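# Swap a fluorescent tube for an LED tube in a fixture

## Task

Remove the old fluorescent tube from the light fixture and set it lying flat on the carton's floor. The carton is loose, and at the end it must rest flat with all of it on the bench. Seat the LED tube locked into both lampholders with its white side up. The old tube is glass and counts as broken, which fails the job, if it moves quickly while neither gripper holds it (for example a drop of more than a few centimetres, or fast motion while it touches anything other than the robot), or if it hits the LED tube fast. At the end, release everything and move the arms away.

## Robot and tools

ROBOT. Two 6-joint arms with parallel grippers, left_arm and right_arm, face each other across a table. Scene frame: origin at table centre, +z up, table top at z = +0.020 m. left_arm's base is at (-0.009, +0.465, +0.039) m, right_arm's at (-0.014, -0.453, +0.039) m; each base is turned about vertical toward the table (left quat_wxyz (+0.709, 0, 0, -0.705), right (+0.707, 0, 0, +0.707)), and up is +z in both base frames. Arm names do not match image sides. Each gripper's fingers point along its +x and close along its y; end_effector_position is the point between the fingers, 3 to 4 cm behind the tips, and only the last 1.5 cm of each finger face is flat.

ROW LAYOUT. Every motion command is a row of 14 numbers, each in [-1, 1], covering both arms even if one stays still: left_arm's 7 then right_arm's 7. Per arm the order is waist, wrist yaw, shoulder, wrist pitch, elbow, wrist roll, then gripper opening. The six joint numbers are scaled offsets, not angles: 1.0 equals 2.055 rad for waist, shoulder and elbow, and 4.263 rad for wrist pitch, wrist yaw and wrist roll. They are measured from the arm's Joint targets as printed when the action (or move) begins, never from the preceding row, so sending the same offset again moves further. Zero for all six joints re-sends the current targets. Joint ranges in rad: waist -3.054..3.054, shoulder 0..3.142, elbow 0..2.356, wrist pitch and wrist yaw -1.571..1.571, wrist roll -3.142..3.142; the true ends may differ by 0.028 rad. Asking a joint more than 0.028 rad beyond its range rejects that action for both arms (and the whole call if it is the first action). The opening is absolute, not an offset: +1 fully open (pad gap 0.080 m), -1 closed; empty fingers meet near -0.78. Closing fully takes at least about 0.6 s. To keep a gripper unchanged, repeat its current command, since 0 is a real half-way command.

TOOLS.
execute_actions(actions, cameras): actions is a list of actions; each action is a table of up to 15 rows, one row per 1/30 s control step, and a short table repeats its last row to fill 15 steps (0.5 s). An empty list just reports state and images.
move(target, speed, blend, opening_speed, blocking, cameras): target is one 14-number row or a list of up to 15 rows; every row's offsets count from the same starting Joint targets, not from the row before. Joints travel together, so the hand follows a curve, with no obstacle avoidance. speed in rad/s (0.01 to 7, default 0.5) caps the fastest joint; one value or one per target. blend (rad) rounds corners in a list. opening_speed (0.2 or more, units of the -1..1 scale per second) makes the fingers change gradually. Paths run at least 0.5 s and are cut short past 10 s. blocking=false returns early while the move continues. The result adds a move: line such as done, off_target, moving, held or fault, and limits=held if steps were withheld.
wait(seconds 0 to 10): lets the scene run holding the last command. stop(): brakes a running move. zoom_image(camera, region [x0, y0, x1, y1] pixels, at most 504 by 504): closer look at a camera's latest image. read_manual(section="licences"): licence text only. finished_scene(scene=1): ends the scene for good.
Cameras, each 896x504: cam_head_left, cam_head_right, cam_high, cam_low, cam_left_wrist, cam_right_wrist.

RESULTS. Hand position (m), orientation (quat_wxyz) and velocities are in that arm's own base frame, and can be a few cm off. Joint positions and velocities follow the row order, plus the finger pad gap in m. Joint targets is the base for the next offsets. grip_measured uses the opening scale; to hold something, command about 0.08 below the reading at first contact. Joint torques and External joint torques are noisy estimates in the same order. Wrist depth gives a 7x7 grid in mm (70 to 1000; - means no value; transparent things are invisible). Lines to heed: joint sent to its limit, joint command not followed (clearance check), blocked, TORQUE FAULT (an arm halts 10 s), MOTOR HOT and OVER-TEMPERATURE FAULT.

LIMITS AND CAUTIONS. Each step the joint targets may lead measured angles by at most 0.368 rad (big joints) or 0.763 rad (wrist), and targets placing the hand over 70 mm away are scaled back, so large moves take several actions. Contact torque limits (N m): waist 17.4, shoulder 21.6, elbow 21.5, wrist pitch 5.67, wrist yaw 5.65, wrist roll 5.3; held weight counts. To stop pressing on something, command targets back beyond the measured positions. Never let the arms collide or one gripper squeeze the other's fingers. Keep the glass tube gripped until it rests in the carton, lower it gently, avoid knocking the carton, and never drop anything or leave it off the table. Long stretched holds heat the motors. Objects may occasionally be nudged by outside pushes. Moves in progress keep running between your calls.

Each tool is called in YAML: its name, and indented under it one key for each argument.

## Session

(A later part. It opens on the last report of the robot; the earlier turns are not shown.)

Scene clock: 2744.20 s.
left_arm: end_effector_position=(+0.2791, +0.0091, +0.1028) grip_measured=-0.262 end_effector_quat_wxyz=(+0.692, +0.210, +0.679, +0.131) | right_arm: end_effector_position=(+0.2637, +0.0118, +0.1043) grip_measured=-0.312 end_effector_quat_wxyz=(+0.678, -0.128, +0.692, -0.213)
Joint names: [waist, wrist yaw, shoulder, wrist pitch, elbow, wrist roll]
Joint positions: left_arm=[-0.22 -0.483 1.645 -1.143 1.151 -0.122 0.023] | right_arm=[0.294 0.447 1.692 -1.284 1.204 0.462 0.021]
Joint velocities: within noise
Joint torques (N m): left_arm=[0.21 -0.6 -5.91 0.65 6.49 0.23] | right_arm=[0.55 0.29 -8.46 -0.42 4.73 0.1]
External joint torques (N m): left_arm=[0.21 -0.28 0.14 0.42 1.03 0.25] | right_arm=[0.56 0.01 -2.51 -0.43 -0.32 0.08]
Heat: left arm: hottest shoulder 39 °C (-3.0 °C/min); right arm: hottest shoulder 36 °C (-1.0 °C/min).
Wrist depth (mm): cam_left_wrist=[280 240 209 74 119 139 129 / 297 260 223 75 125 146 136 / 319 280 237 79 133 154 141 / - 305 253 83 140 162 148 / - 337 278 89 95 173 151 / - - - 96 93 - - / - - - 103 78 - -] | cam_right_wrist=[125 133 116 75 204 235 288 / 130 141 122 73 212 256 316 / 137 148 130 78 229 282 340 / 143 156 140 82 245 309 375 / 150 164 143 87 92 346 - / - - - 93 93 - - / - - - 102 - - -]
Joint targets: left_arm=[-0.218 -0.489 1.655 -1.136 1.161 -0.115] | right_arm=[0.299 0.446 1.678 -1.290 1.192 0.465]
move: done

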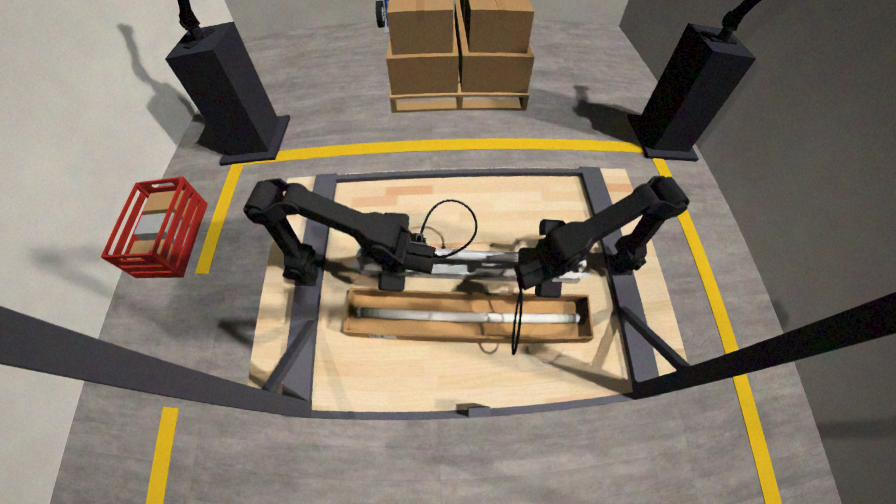

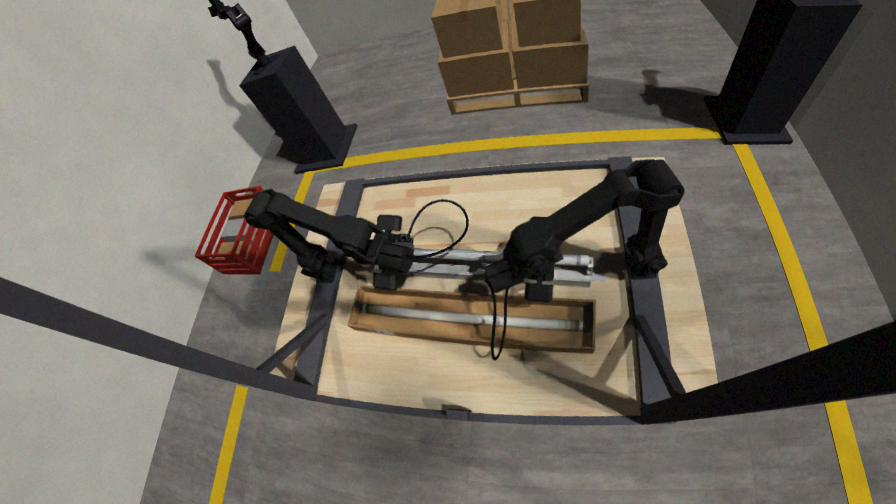

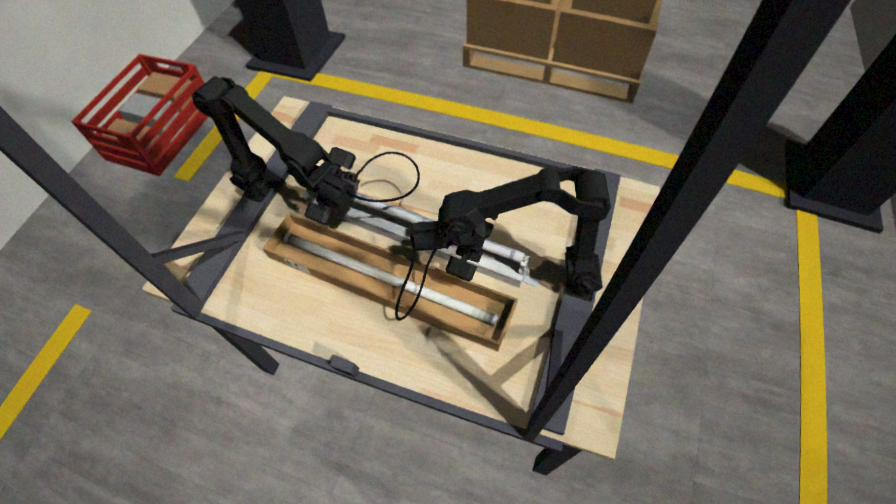

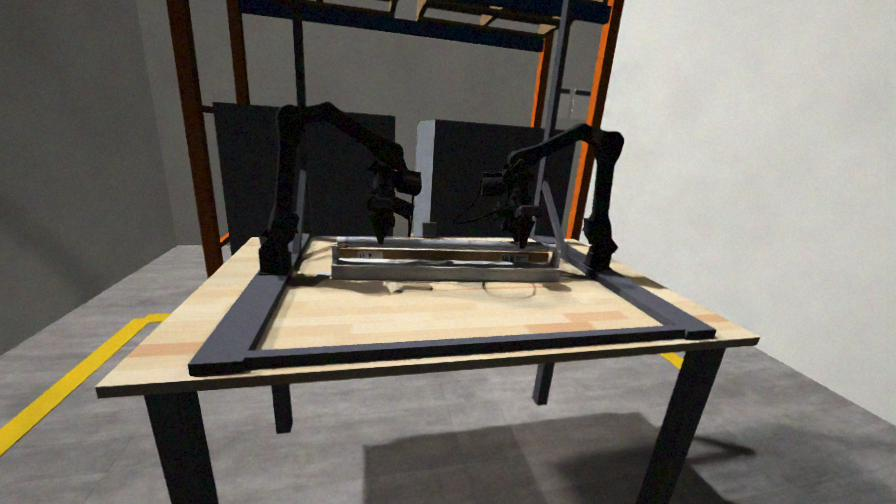

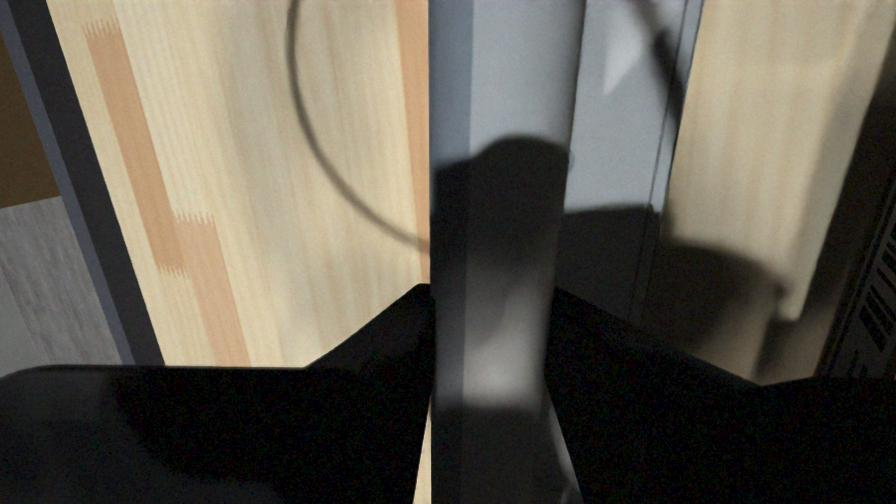

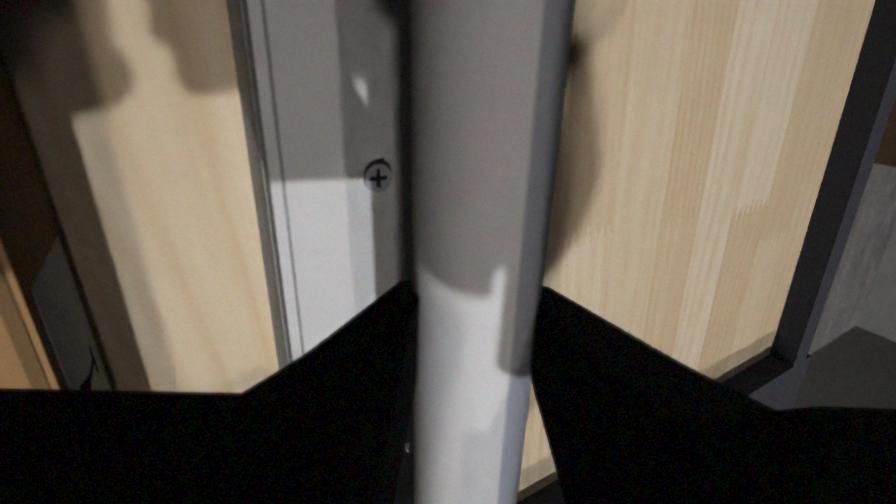

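move:
  target: [0,0,0.0037,-0.0034,0.0064,0,-0.45,0.0013,0,-0.0044,-0.0003,-0.0038,0,-0.45]
  speed: 0.05
  cameras: ["cam_low","cam_head_right"]

zoom_image:
  camera: "cam_low"
  region: [325, 225, 365, 275]

zoom_image:
  camera: "cam_low"
  region: [535, 225, 575, 275]

zoom_image:
  camera: "cam_head_right"
  region: [575, 245, 605, 285]

Scene clock: 2790.77 s.
left_arm: end_effector_position=(+0.2794, +0.0091, +0.1032) grip_measured=-0.262 end_effector_quat_wxyz=(+0.689, +0.210, +0.681, +0.131) | right_arm: end_effector_position=(+0.2632, +0.0119, +0.1045) grip_measured=-0.312 end_effector_quat_wxyz=(+0.680, -0.129, +0.690, -0.212)
Joint names: [waist, wrist yaw, shoulder, wrist pitch, elbow, wrist roll]
Joint positions: left_arm=[-0.22 -0.483 1.651 -1.152 1.159 -0.122 0.023] | right_arm=[0.296 0.449 1.686 -1.279 1.198 0.462 0.021]
Joint velocities: within noise
Joint torques (N m): left_arm=[0.13 -0.59 -5.85 0.39 6.99 0.22] | right_arm=[0.6 0.22 -8.77 -0.84 4.55 0.11]
External joint torques (N m): left_arm=[0.15 -0.29 0.2 0.18 1.61 0.25] | right_arm=[0.61 -0.07 -2.81 -0.87 -0.59 0.08]
Heat: left arm: hottest shoulder 39 °C (+0.0 °C/min); right arm: hottest shoulder 42 °C (+6.0 °C/min).
Wrist depth (mm): cam_left_wrist=[282 242 209 73 119 139 130 / 300 260 223 75 126 146 136 / 324 282 237 79 133 154 141 / - 308 255 84 141 163 148 / - 343 282 89 95 173 153 / - - - 96 93 - - / - - - 103 78 - -] | cam_right_wrist=[126 132 117 75 204 237 289 / 131 141 122 73 210 257 315 / 137 148 130 77 229 282 342 / 144 156 140 82 248 307 376 / 150 164 142 87 92 344 - / - - - 93 93 - - / - - - 102 - - -]
Joint targets: left_arm=[-0.218 -0.489 1.663 -1.150 1.174 -0.115] | right_arm=[0.302 0.446 1.669 -1.291 1.184 0.465]
move: done
Images, in order (width x height): cam_head_right 896x504, cam_low 896x504.

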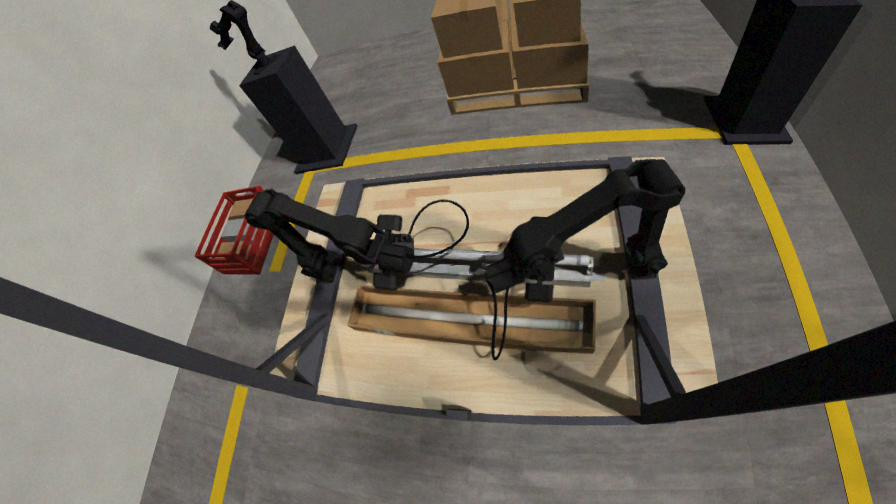

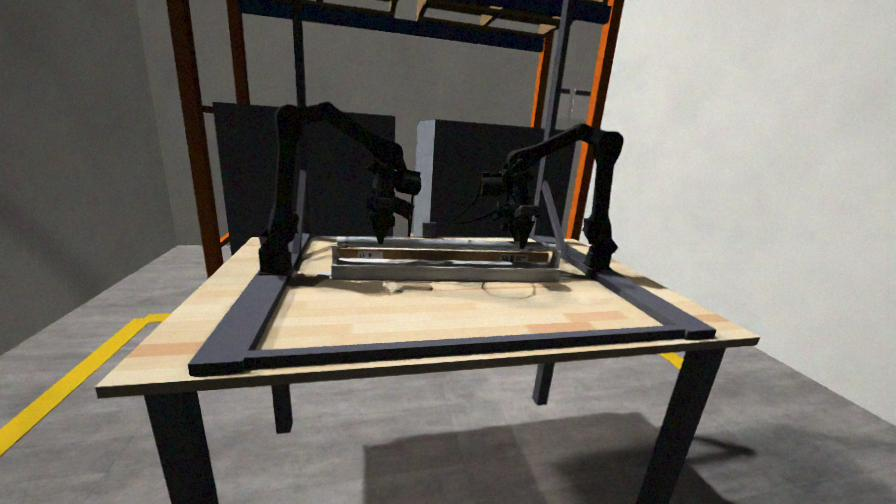

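Scaled by 10.080 from the camera's 896x504 image, which has a finer 1280x720 frame.

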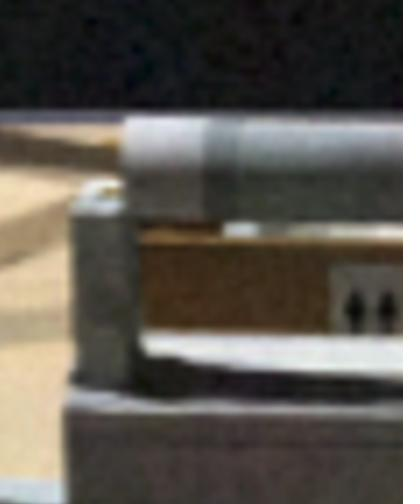

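Scaled by 10.080 from the camera's 896x504 image, which has a finer 1280x720 frame.

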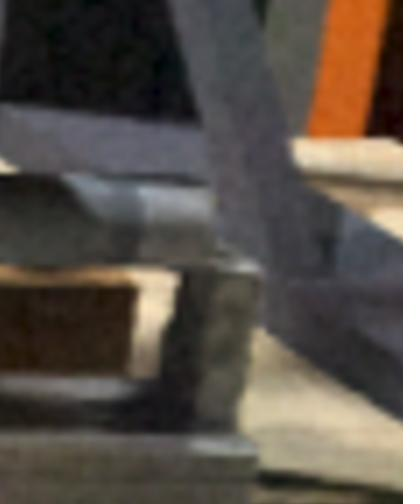

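Scaled by 12.600 from the camera's 896x504 image, which has a finer 1280x720 frame.

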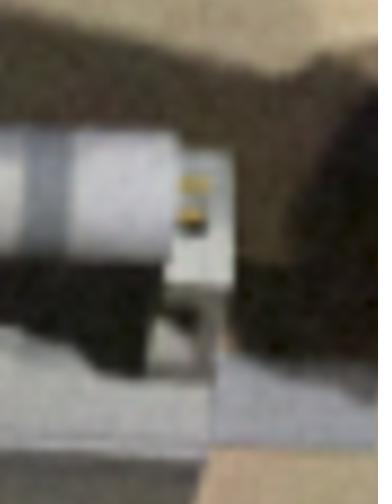

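move:
  target: [0,0,0.0019,0.0070,-0.0201,0,-0.45,0,0,0.0159,0.0082,-0.0059,0,-0.45]
  speed: 0.04
  cameras: ["cam_low","cam_head_right","cam_head_left"]

zoom_image:
  camera: "cam_head_right"
  region: [575, 245, 605, 285]

zoom_image:
  camera: "cam_low"
  region: [325, 235, 355, 265]

zoom_image:
  camera: "cam_low"
  region: [540, 235, 570, 265]

Scene clock: 2839.83 s.
left_arm: end_effector_position=(+0.2792, +0.0093, +0.0965) grip_measured=-0.262 end_effector_quat_wxyz=(+0.689, +0.210, +0.681, +0.131) | right_arm: end_effector_position=(+0.2637, +0.0123, +0.1001) grip_measured=-0.312 end_effector_quat_wxyz=(+0.682, -0.129, +0.688, -0.212)
Joint names: [waist, wrist yaw, shoulder, wrist pitch, elbow, wrist roll]
Joint positions: left_arm=[-0.219 -0.483 1.657 -1.124 1.137 -0.122 0.023] | right_arm=[0.297 0.451 1.688 -1.257 1.183 0.462 0.021]
Joint velocities: within noise
Joint torques (N m): left_arm=[0.08 -0.59 -6.01 0.48 4.76 0.22] | right_arm=[0.38 0.17 -5.2 0.02 4.87 0.13]
External joint torques (N m): left_arm=[0.12 -0.29 0.06 0.26 -0.62 0.25] | right_arm=[0.41 -0.12 0.7 -0.02 -0.23 0.11]
Heat: left arm: hottest shoulder 38 °C (-1.0 °C/min); right arm: hottest shoulder 45 °C (+4.0 °C/min).
Wrist depth (mm): cam_left_wrist=[269 231 200 74 114 134 125 / 291 253 215 75 119 140 130 / 313 268 229 79 128 147 136 / 336 296 245 83 134 156 142 / - 330 271 89 95 168 148 / - - - 96 93 - - / - - - 104 78 - -] | cam_right_wrist=[123 131 113 75 199 232 284 / 128 138 119 74 206 250 308 / 134 145 127 77 224 274 335 / 140 152 136 82 241 301 369 / 146 160 140 87 92 332 - / - - - 91 93 - - / - - - 101 - - -]
Joint targets: left_arm=[-0.218 -0.489 1.667 -1.120 1.132 -0.115] | right_arm=[0.302 0.446 1.702 -1.256 1.172 0.465]
move: done
Images, in order (width x height): cam_head_left 896x504, cam_head_right 896x504, cam_low 896x504.

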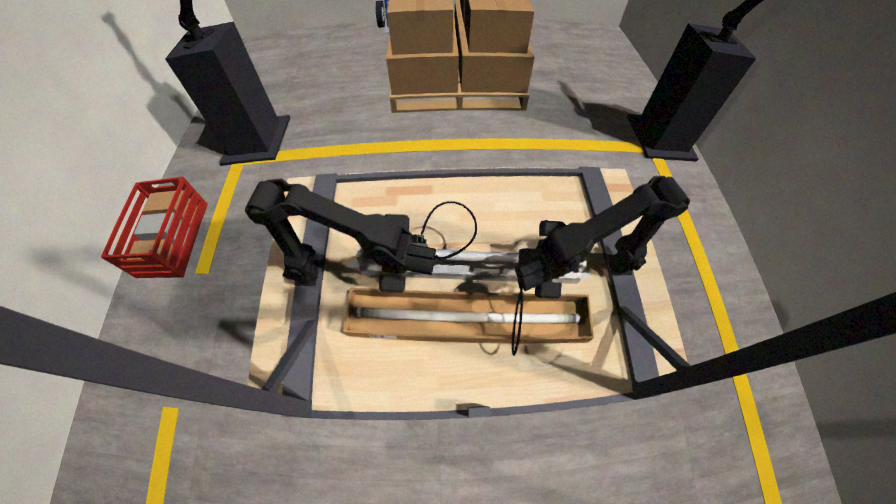

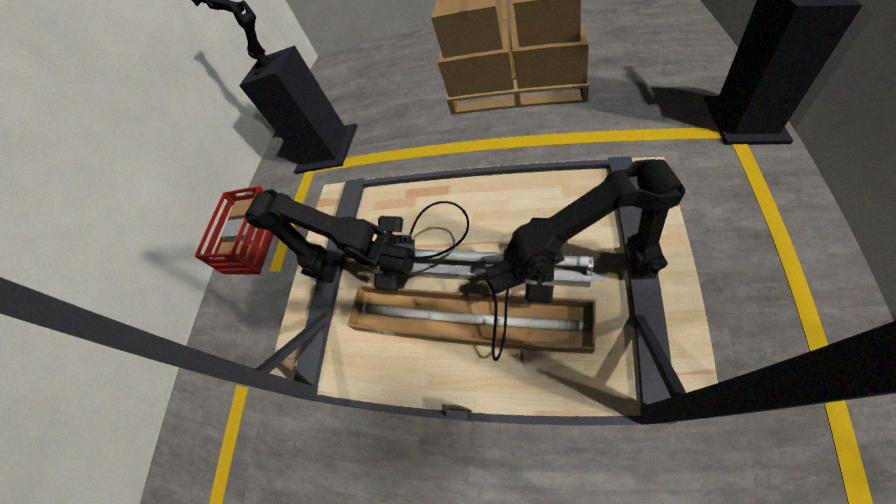

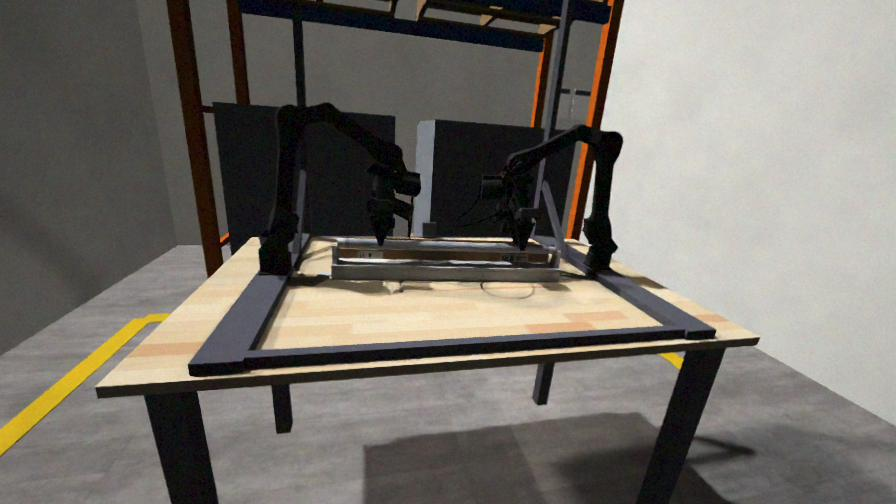

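Scaled by 12.600 from the camera's 896x504 image, which has a finer 1280x720 frame.

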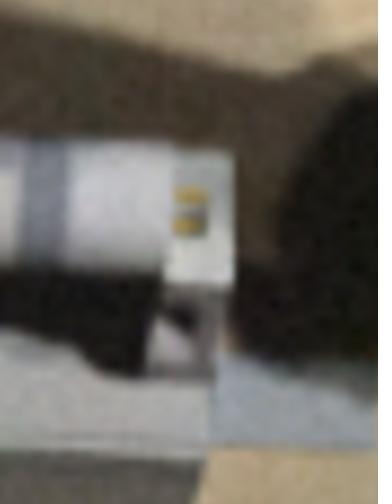

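Scaled by 16.800 from the camera's 896x504 image, which has a finer 1280x720 frame.

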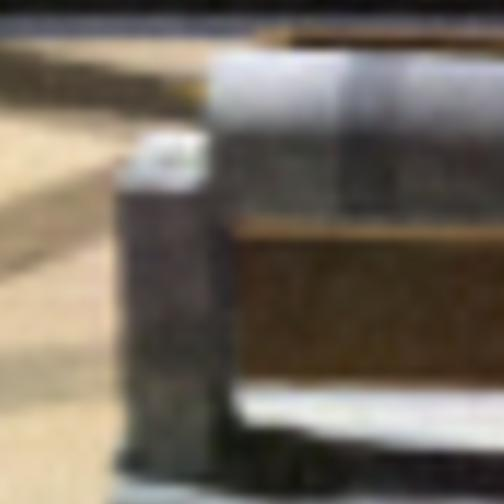

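Scaled by 16.800 from the camera's 896x504 image, which has a finer 1280x720 frame.

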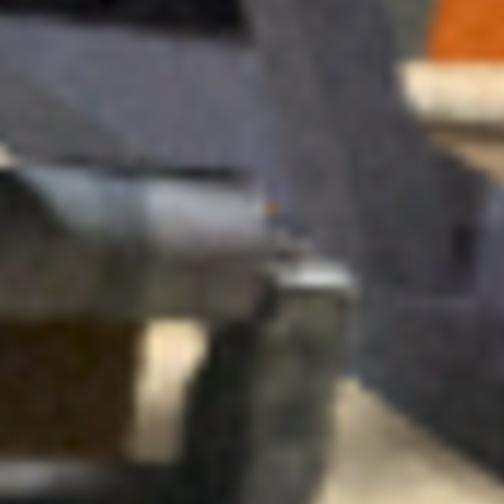

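move:
  target: [0,0,0.0009,0.0019,-0.0030,0,-0.45,0,0,0.0023,0.0046,-0.0073,0,-0.45]
  speed: 0.04
  cameras: ["cam_low","cam_head_right","cam_head_left"]

zoom_image:
  camera: "cam_head_right"
  region: [575, 245, 605, 285]

zoom_image:
  camera: "cam_low"
  region: [325, 235, 355, 265]

zoom_image:
  camera: "cam_low"
  region: [540, 235, 570, 265]

zoom_image:
  camera: "cam_head_left"
  region: [345, 240, 385, 290]

Scene clock: 2851.83 s.
left_arm: end_effector_position=(+0.2792, +0.0094, +0.0947) grip_measured=-0.262 end_effector_quat_wxyz=(+0.689, +0.210, +0.681, +0.131) | right_arm: end_effector_position=(+0.2638, +0.0122, +0.0943) grip_measured=-0.312 end_effector_quat_wxyz=(+0.682, -0.129, +0.688, -0.212)
Joint names: [waist, wrist yaw, shoulder, wrist pitch, elbow, wrist roll]
Joint positions: left_arm=[-0.219 -0.483 1.658 -1.116 1.131 -0.122 0.023] | right_arm=[0.297 0.451 1.696 -1.235 1.167 0.463 0.021]
Joint velocities: within noise
Joint torques (N m): left_arm=[0.07 -0.57 -5.97 0.49 4.7 0.21] | right_arm=[0.34 0.12 -5.63 -0.08 4.92 0.12]
External joint torques (N m): left_arm=[0.1 -0.26 0.14 0.25 -0.74 0.24] | right_arm=[0.35 -0.17 0.3 -0.11 -0.13 0.09]
Heat: left arm: hottest shoulder 38 °C (-1.0 °C/min); right arm: hottest shoulder 42 °C (+0.0 °C/min).
Wrist depth (mm): cam_left_wrist=[272 229 198 73 112 132 124 / 290 248 212 75 116 138 129 / 310 270 226 79 126 145 134 / 335 292 241 84 133 154 140 / - 323 267 89 95 165 148 / - - - 96 93 - - / - - - 103 78 - -] | cam_right_wrist=[118 126 110 - 192 223 276 / 123 132 115 73 200 242 305 / 129 140 121 77 215 265 327 / 134 146 128 82 232 289 359 / 141 154 131 87 92 321 403 / - - - 92 93 - - / - - - 102 - - -]
Joint targets: left_arm=[-0.218 -0.489 1.668 -1.112 1.126 -0.115] | right_arm=[0.302 0.446 1.707 -1.236 1.157 0.465]
move: done
Images, in order (width x height): cam_head_left 896x504, cam_head_right 896x504, cam_low 896x504.

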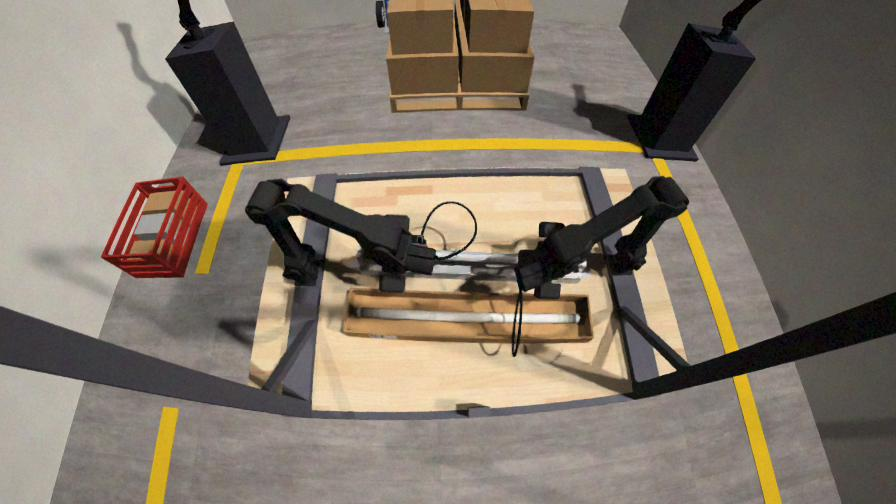

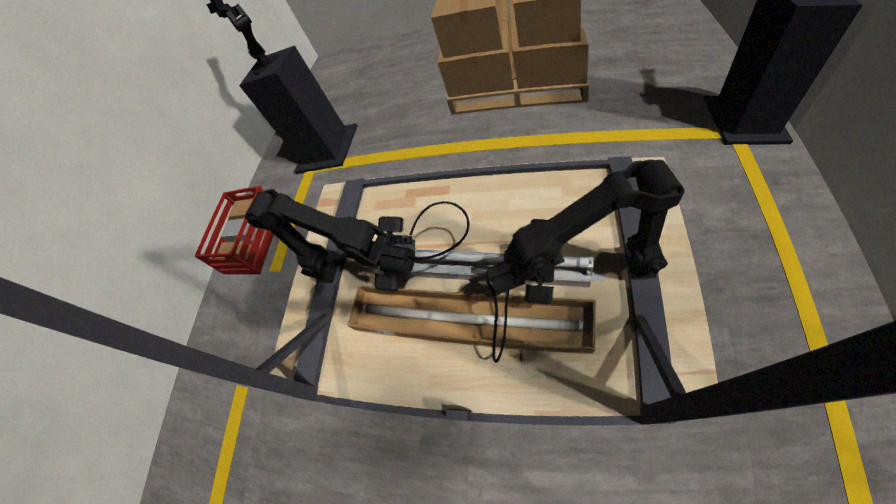

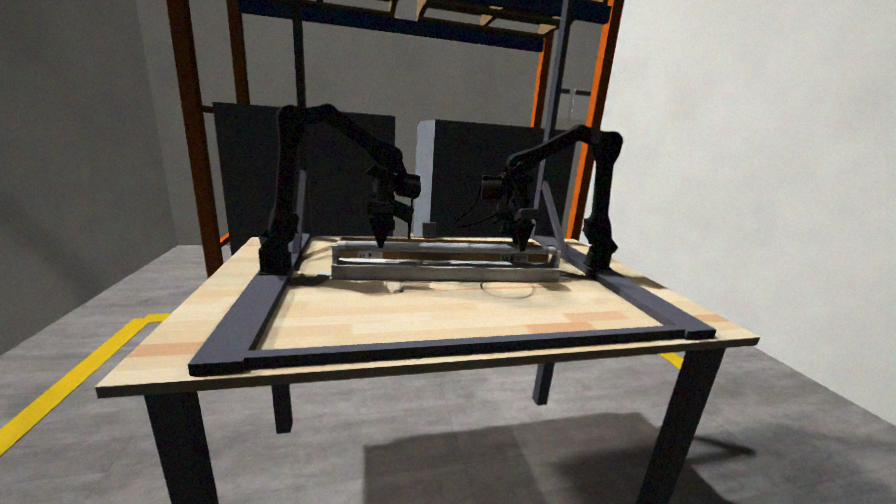

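Scaled by 12.600 from the camera's 896x504 image, which has a finer 1280x720 frame.

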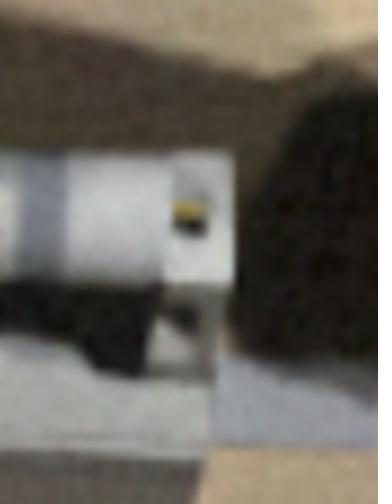

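Scaled by 16.800 from the camera's 896x504 image, which has a finer 1280x720 frame.

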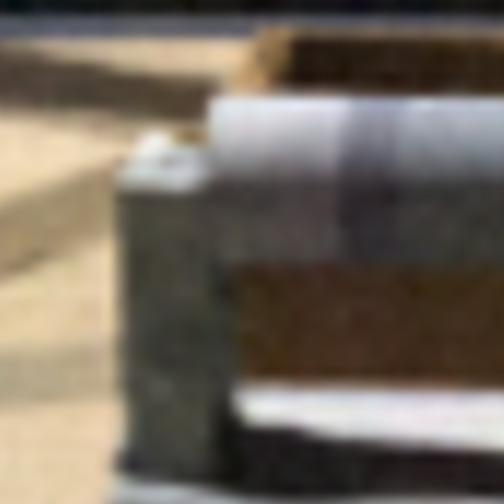

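Scaled by 16.800 from the camera's 896x504 image, which has a finer 1280x720 frame.

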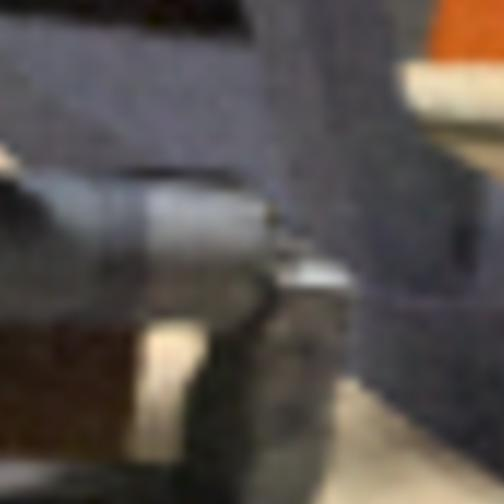

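Scaled by 10.080 from the camera's 896x504 image, which has a finer 1280x720 frame.

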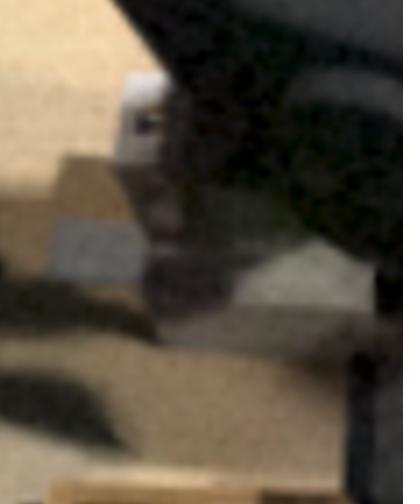

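move:
  target: [0,0,0.0037,0.0075,-0.0119,0,-0.45,0,0,0.0036,0.0074,-0.0118,0,-0.45]
  speed: 0.04
  cameras: ["cam_low","cam_head_right","cam_head_left"]

zoom_image:
  camera: "cam_head_right"
  region: [575, 245, 605, 285]

zoom_image:
  camera: "cam_low"
  region: [325, 235, 355, 265]

zoom_image:
  camera: "cam_low"
  region: [540, 235, 570, 265]

zoom_image:
  camera: "cam_head_left"
  region: [345, 240, 375, 270]

Scene clock: 2860.90 s.
left_arm: end_effector_position=(+0.2793, +0.0095, +0.0870) grip_measured=-0.262 end_effector_quat_wxyz=(+0.690, +0.210, +0.680, +0.132) | right_arm: end_effector_position=(+0.2638, +0.0122, +0.0867) grip_measured=-0.312 end_effector_quat_wxyz=(+0.683, -0.129, +0.687, -0.212)
Joint names: [waist, wrist yaw, shoulder, wrist pitch, elbow, wrist roll]
Joint positions: left_arm=[-0.219 -0.484 1.666 -1.083 1.108 -0.122 0.023] | right_arm=[0.297 0.451 1.703 -1.202 1.144 0.463 0.021]
Joint velocities: within noise
Joint torques (N m): left_arm=[0.06 -0.55 -5.97 0.38 4.58 0.2] | right_arm=[0.37 0.1 -5.37 -0.17 4.76 0.09]
External joint torques (N m): left_arm=[0.1 -0.24 0.13 0.15 -0.78 0.23] | right_arm=[0.37 -0.18 0.56 -0.19 -0.21 0.07]
Heat: left arm: hottest shoulder 38 °C (-1.0 °C/min); right arm: hottest shoulder 41 °C (-2.0 °C/min).
Wrist depth (mm): cam_left_wrist=[257 218 189 73 106 125 118 / 281 235 203 75 78 133 122 / 303 257 213 79 119 140 127 / 326 279 231 84 125 147 134 / - 310 252 89 93 158 141 / - - - 96 93 - - / - - - 103 78 - -] | cam_right_wrist=[112 120 100 - 183 213 262 / 117 127 108 73 190 230 288 / 122 133 113 77 205 251 316 / 128 140 121 82 221 275 349 / 134 146 123 87 92 305 384 / - - - 91 93 - - / - - - 102 - - -]
Joint targets: left_arm=[-0.218 -0.489 1.676 -1.080 1.102 -0.115] | right_arm=[0.302 0.446 1.714 -1.205 1.133 0.465]
move: done
Images, in order (width x height): cam_head_left 896x504, cam_head_right 896x504, cam_low 896x504.

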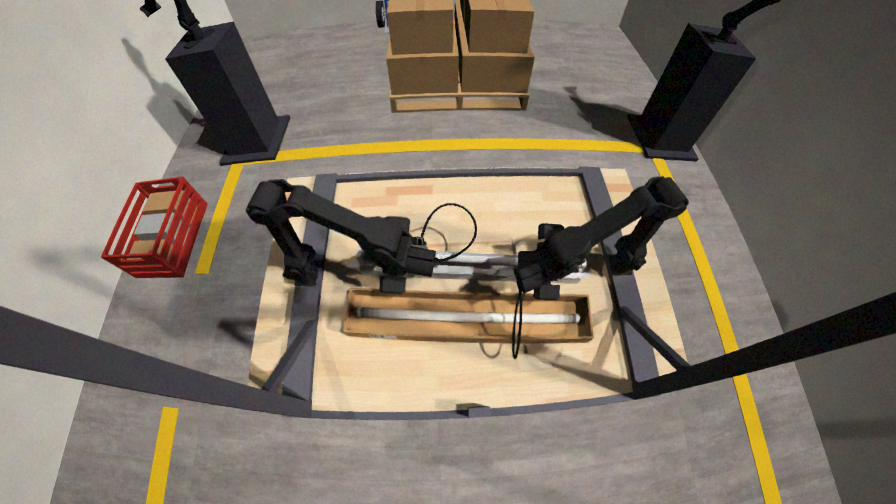

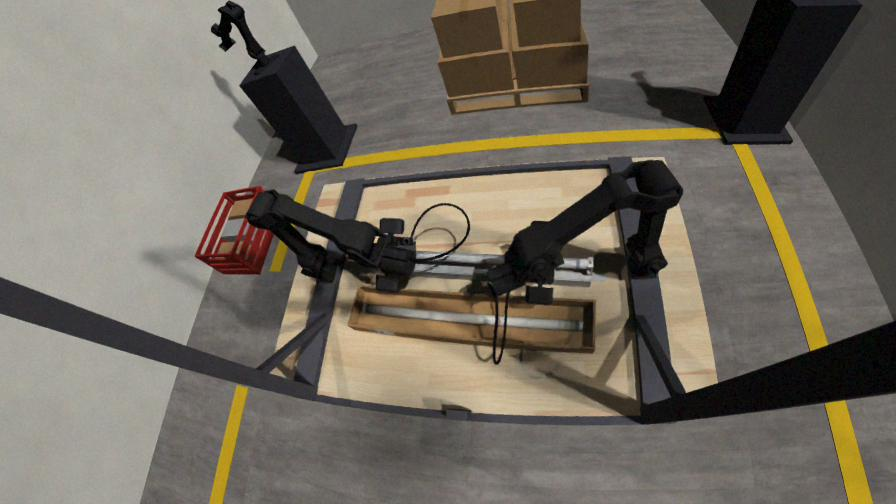

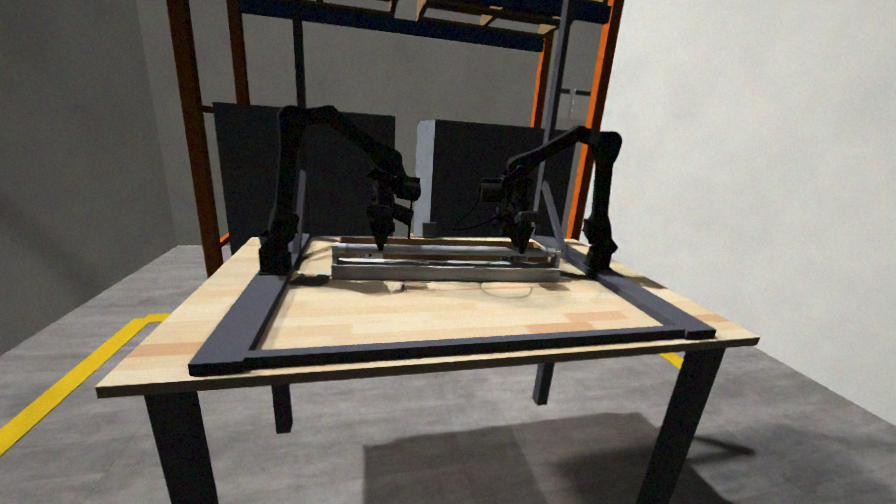

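Scaled by 12.600 from the camera's 896x504 image, which has a finer 1280x720 frame.

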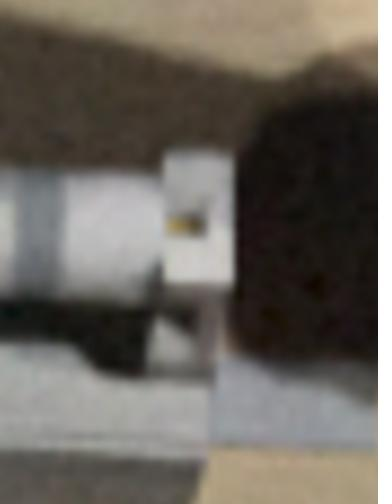

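Scaled by 16.800 from the camera's 896x504 image, which has a finer 1280x720 frame.

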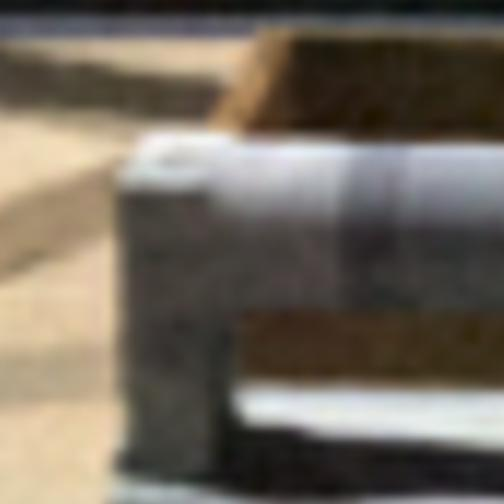

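Scaled by 16.800 from the camera's 896x504 image, which has a finer 1280x720 frame.

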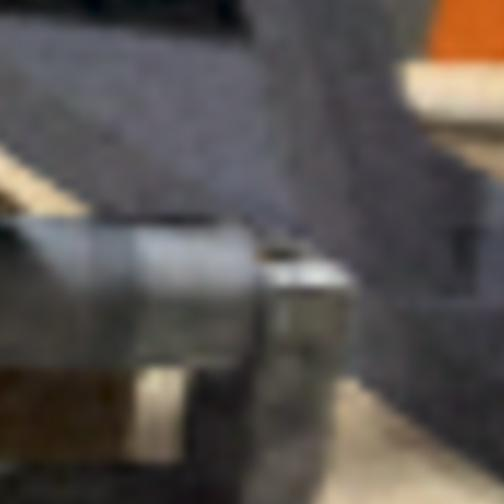

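Scaled by 16.800 from the camera's 896x504 image, which has a finer 1280x720 frame.

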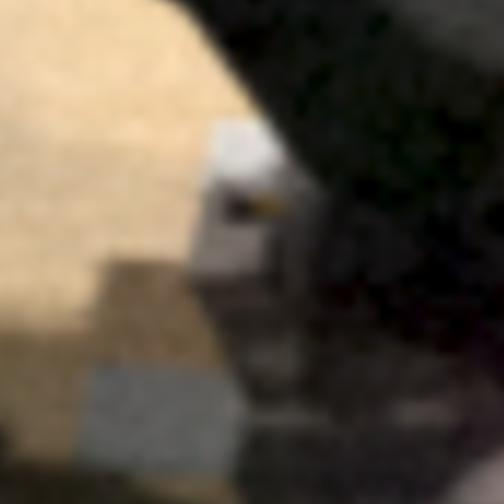

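move:
  target: [0,0,0.0027,0.0056,-0.0088,0,-0.45,0,0,0.0027,0.0056,-0.0088,0,-0.45]
  speed: 0.04
  cameras: ["cam_head_right","cam_head_left"]

zoom_image:
  camera: "cam_head_right"
  region: [575, 245, 605, 285]

zoom_image:
  camera: "cam_head_left"
  region: [345, 240, 375, 270]

Scene clock: 2868.50 s.
left_arm: end_effector_position=(+0.2792, +0.0095, +0.0814) grip_measured=-0.262 end_effector_quat_wxyz=(+0.691, +0.210, +0.679, +0.132) | right_arm: end_effector_position=(+0.2639, +0.0122, +0.0810) grip_measured=-0.312 end_effector_quat_wxyz=(+0.683, -0.128, +0.687, -0.212)
Joint names: [waist, wrist yaw, shoulder, wrist pitch, elbow, wrist roll]
Joint positions: left_arm=[-0.219 -0.484 1.671 -1.058 1.09 -0.121 0.023] | right_arm=[0.297 0.451 1.708 -1.177 1.127 0.463 0.021]
Joint velocities: within noise
Joint torques (N m): left_arm=[0.07 -0.55 -5.97 0.34 4.55 0.2] | right_arm=[0.53 0.06 -5.42 -0.26 4.61 0.1]
External joint torques (N m): left_arm=[0.08 -0.23 0.18 0.1 -0.81 0.23] | right_arm=[0.52 -0.22 0.52 -0.31 -0.37 0.07]
Heat: left arm: hottest shoulder 38 °C (-1.0 °C/min); right arm: hottest shoulder 40 °C (-4.0 °C/min).
Wrist depth (mm): cam_left_wrist=[250 213 184 74 100 122 116 / 272 228 194 75 77 128 119 / 293 247 206 79 114 135 123 / 316 271 222 84 119 142 129 / 344 298 243 89 95 150 136 / - - - 96 93 - - / - - - 103 78 - -] | cam_right_wrist=[109 116 96 75 176 204 252 / 113 122 103 73 183 221 278 / 118 128 109 77 197 241 309 / 123 134 118 82 212 263 338 / 129 141 118 87 92 294 371 / - - - 92 93 - 395 / - - - 102 - - -]
Joint targets: left_arm=[-0.218 -0.489 1.682 -1.056 1.083 -0.115] | right_arm=[0.302 0.446 1.720 -1.181 1.115 0.465]
move: done
Images, in order (width x height): cam_head_left 896x504, cam_head_right 896x504.

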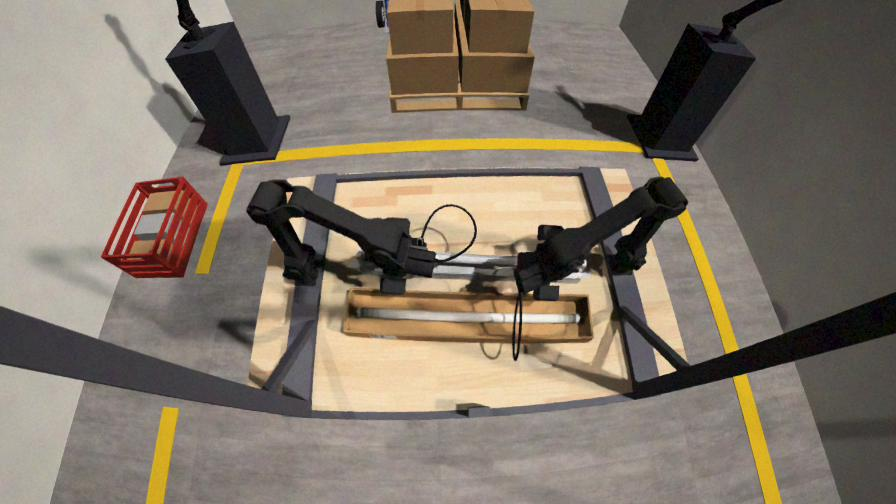

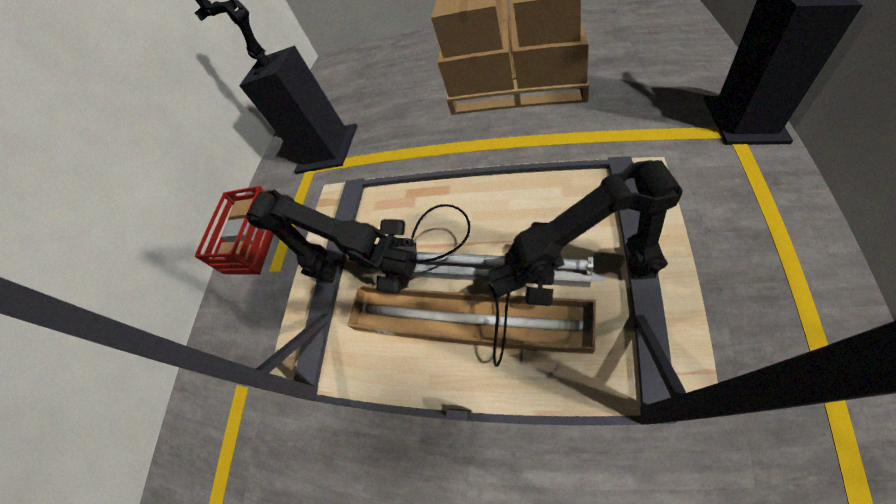

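Scaled by 12.600 from the camera's 896x504 image, which has a finer 1280x720 frame.

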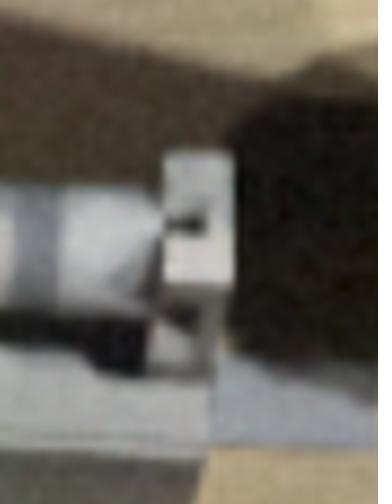

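Scaled by 16.800 from the camera's 896x504 image, which has a finer 1280x720 frame.

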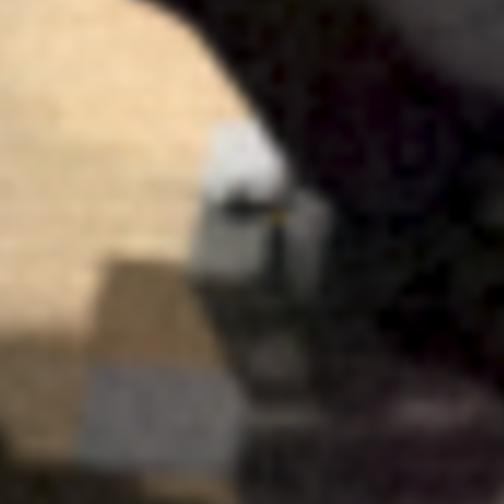

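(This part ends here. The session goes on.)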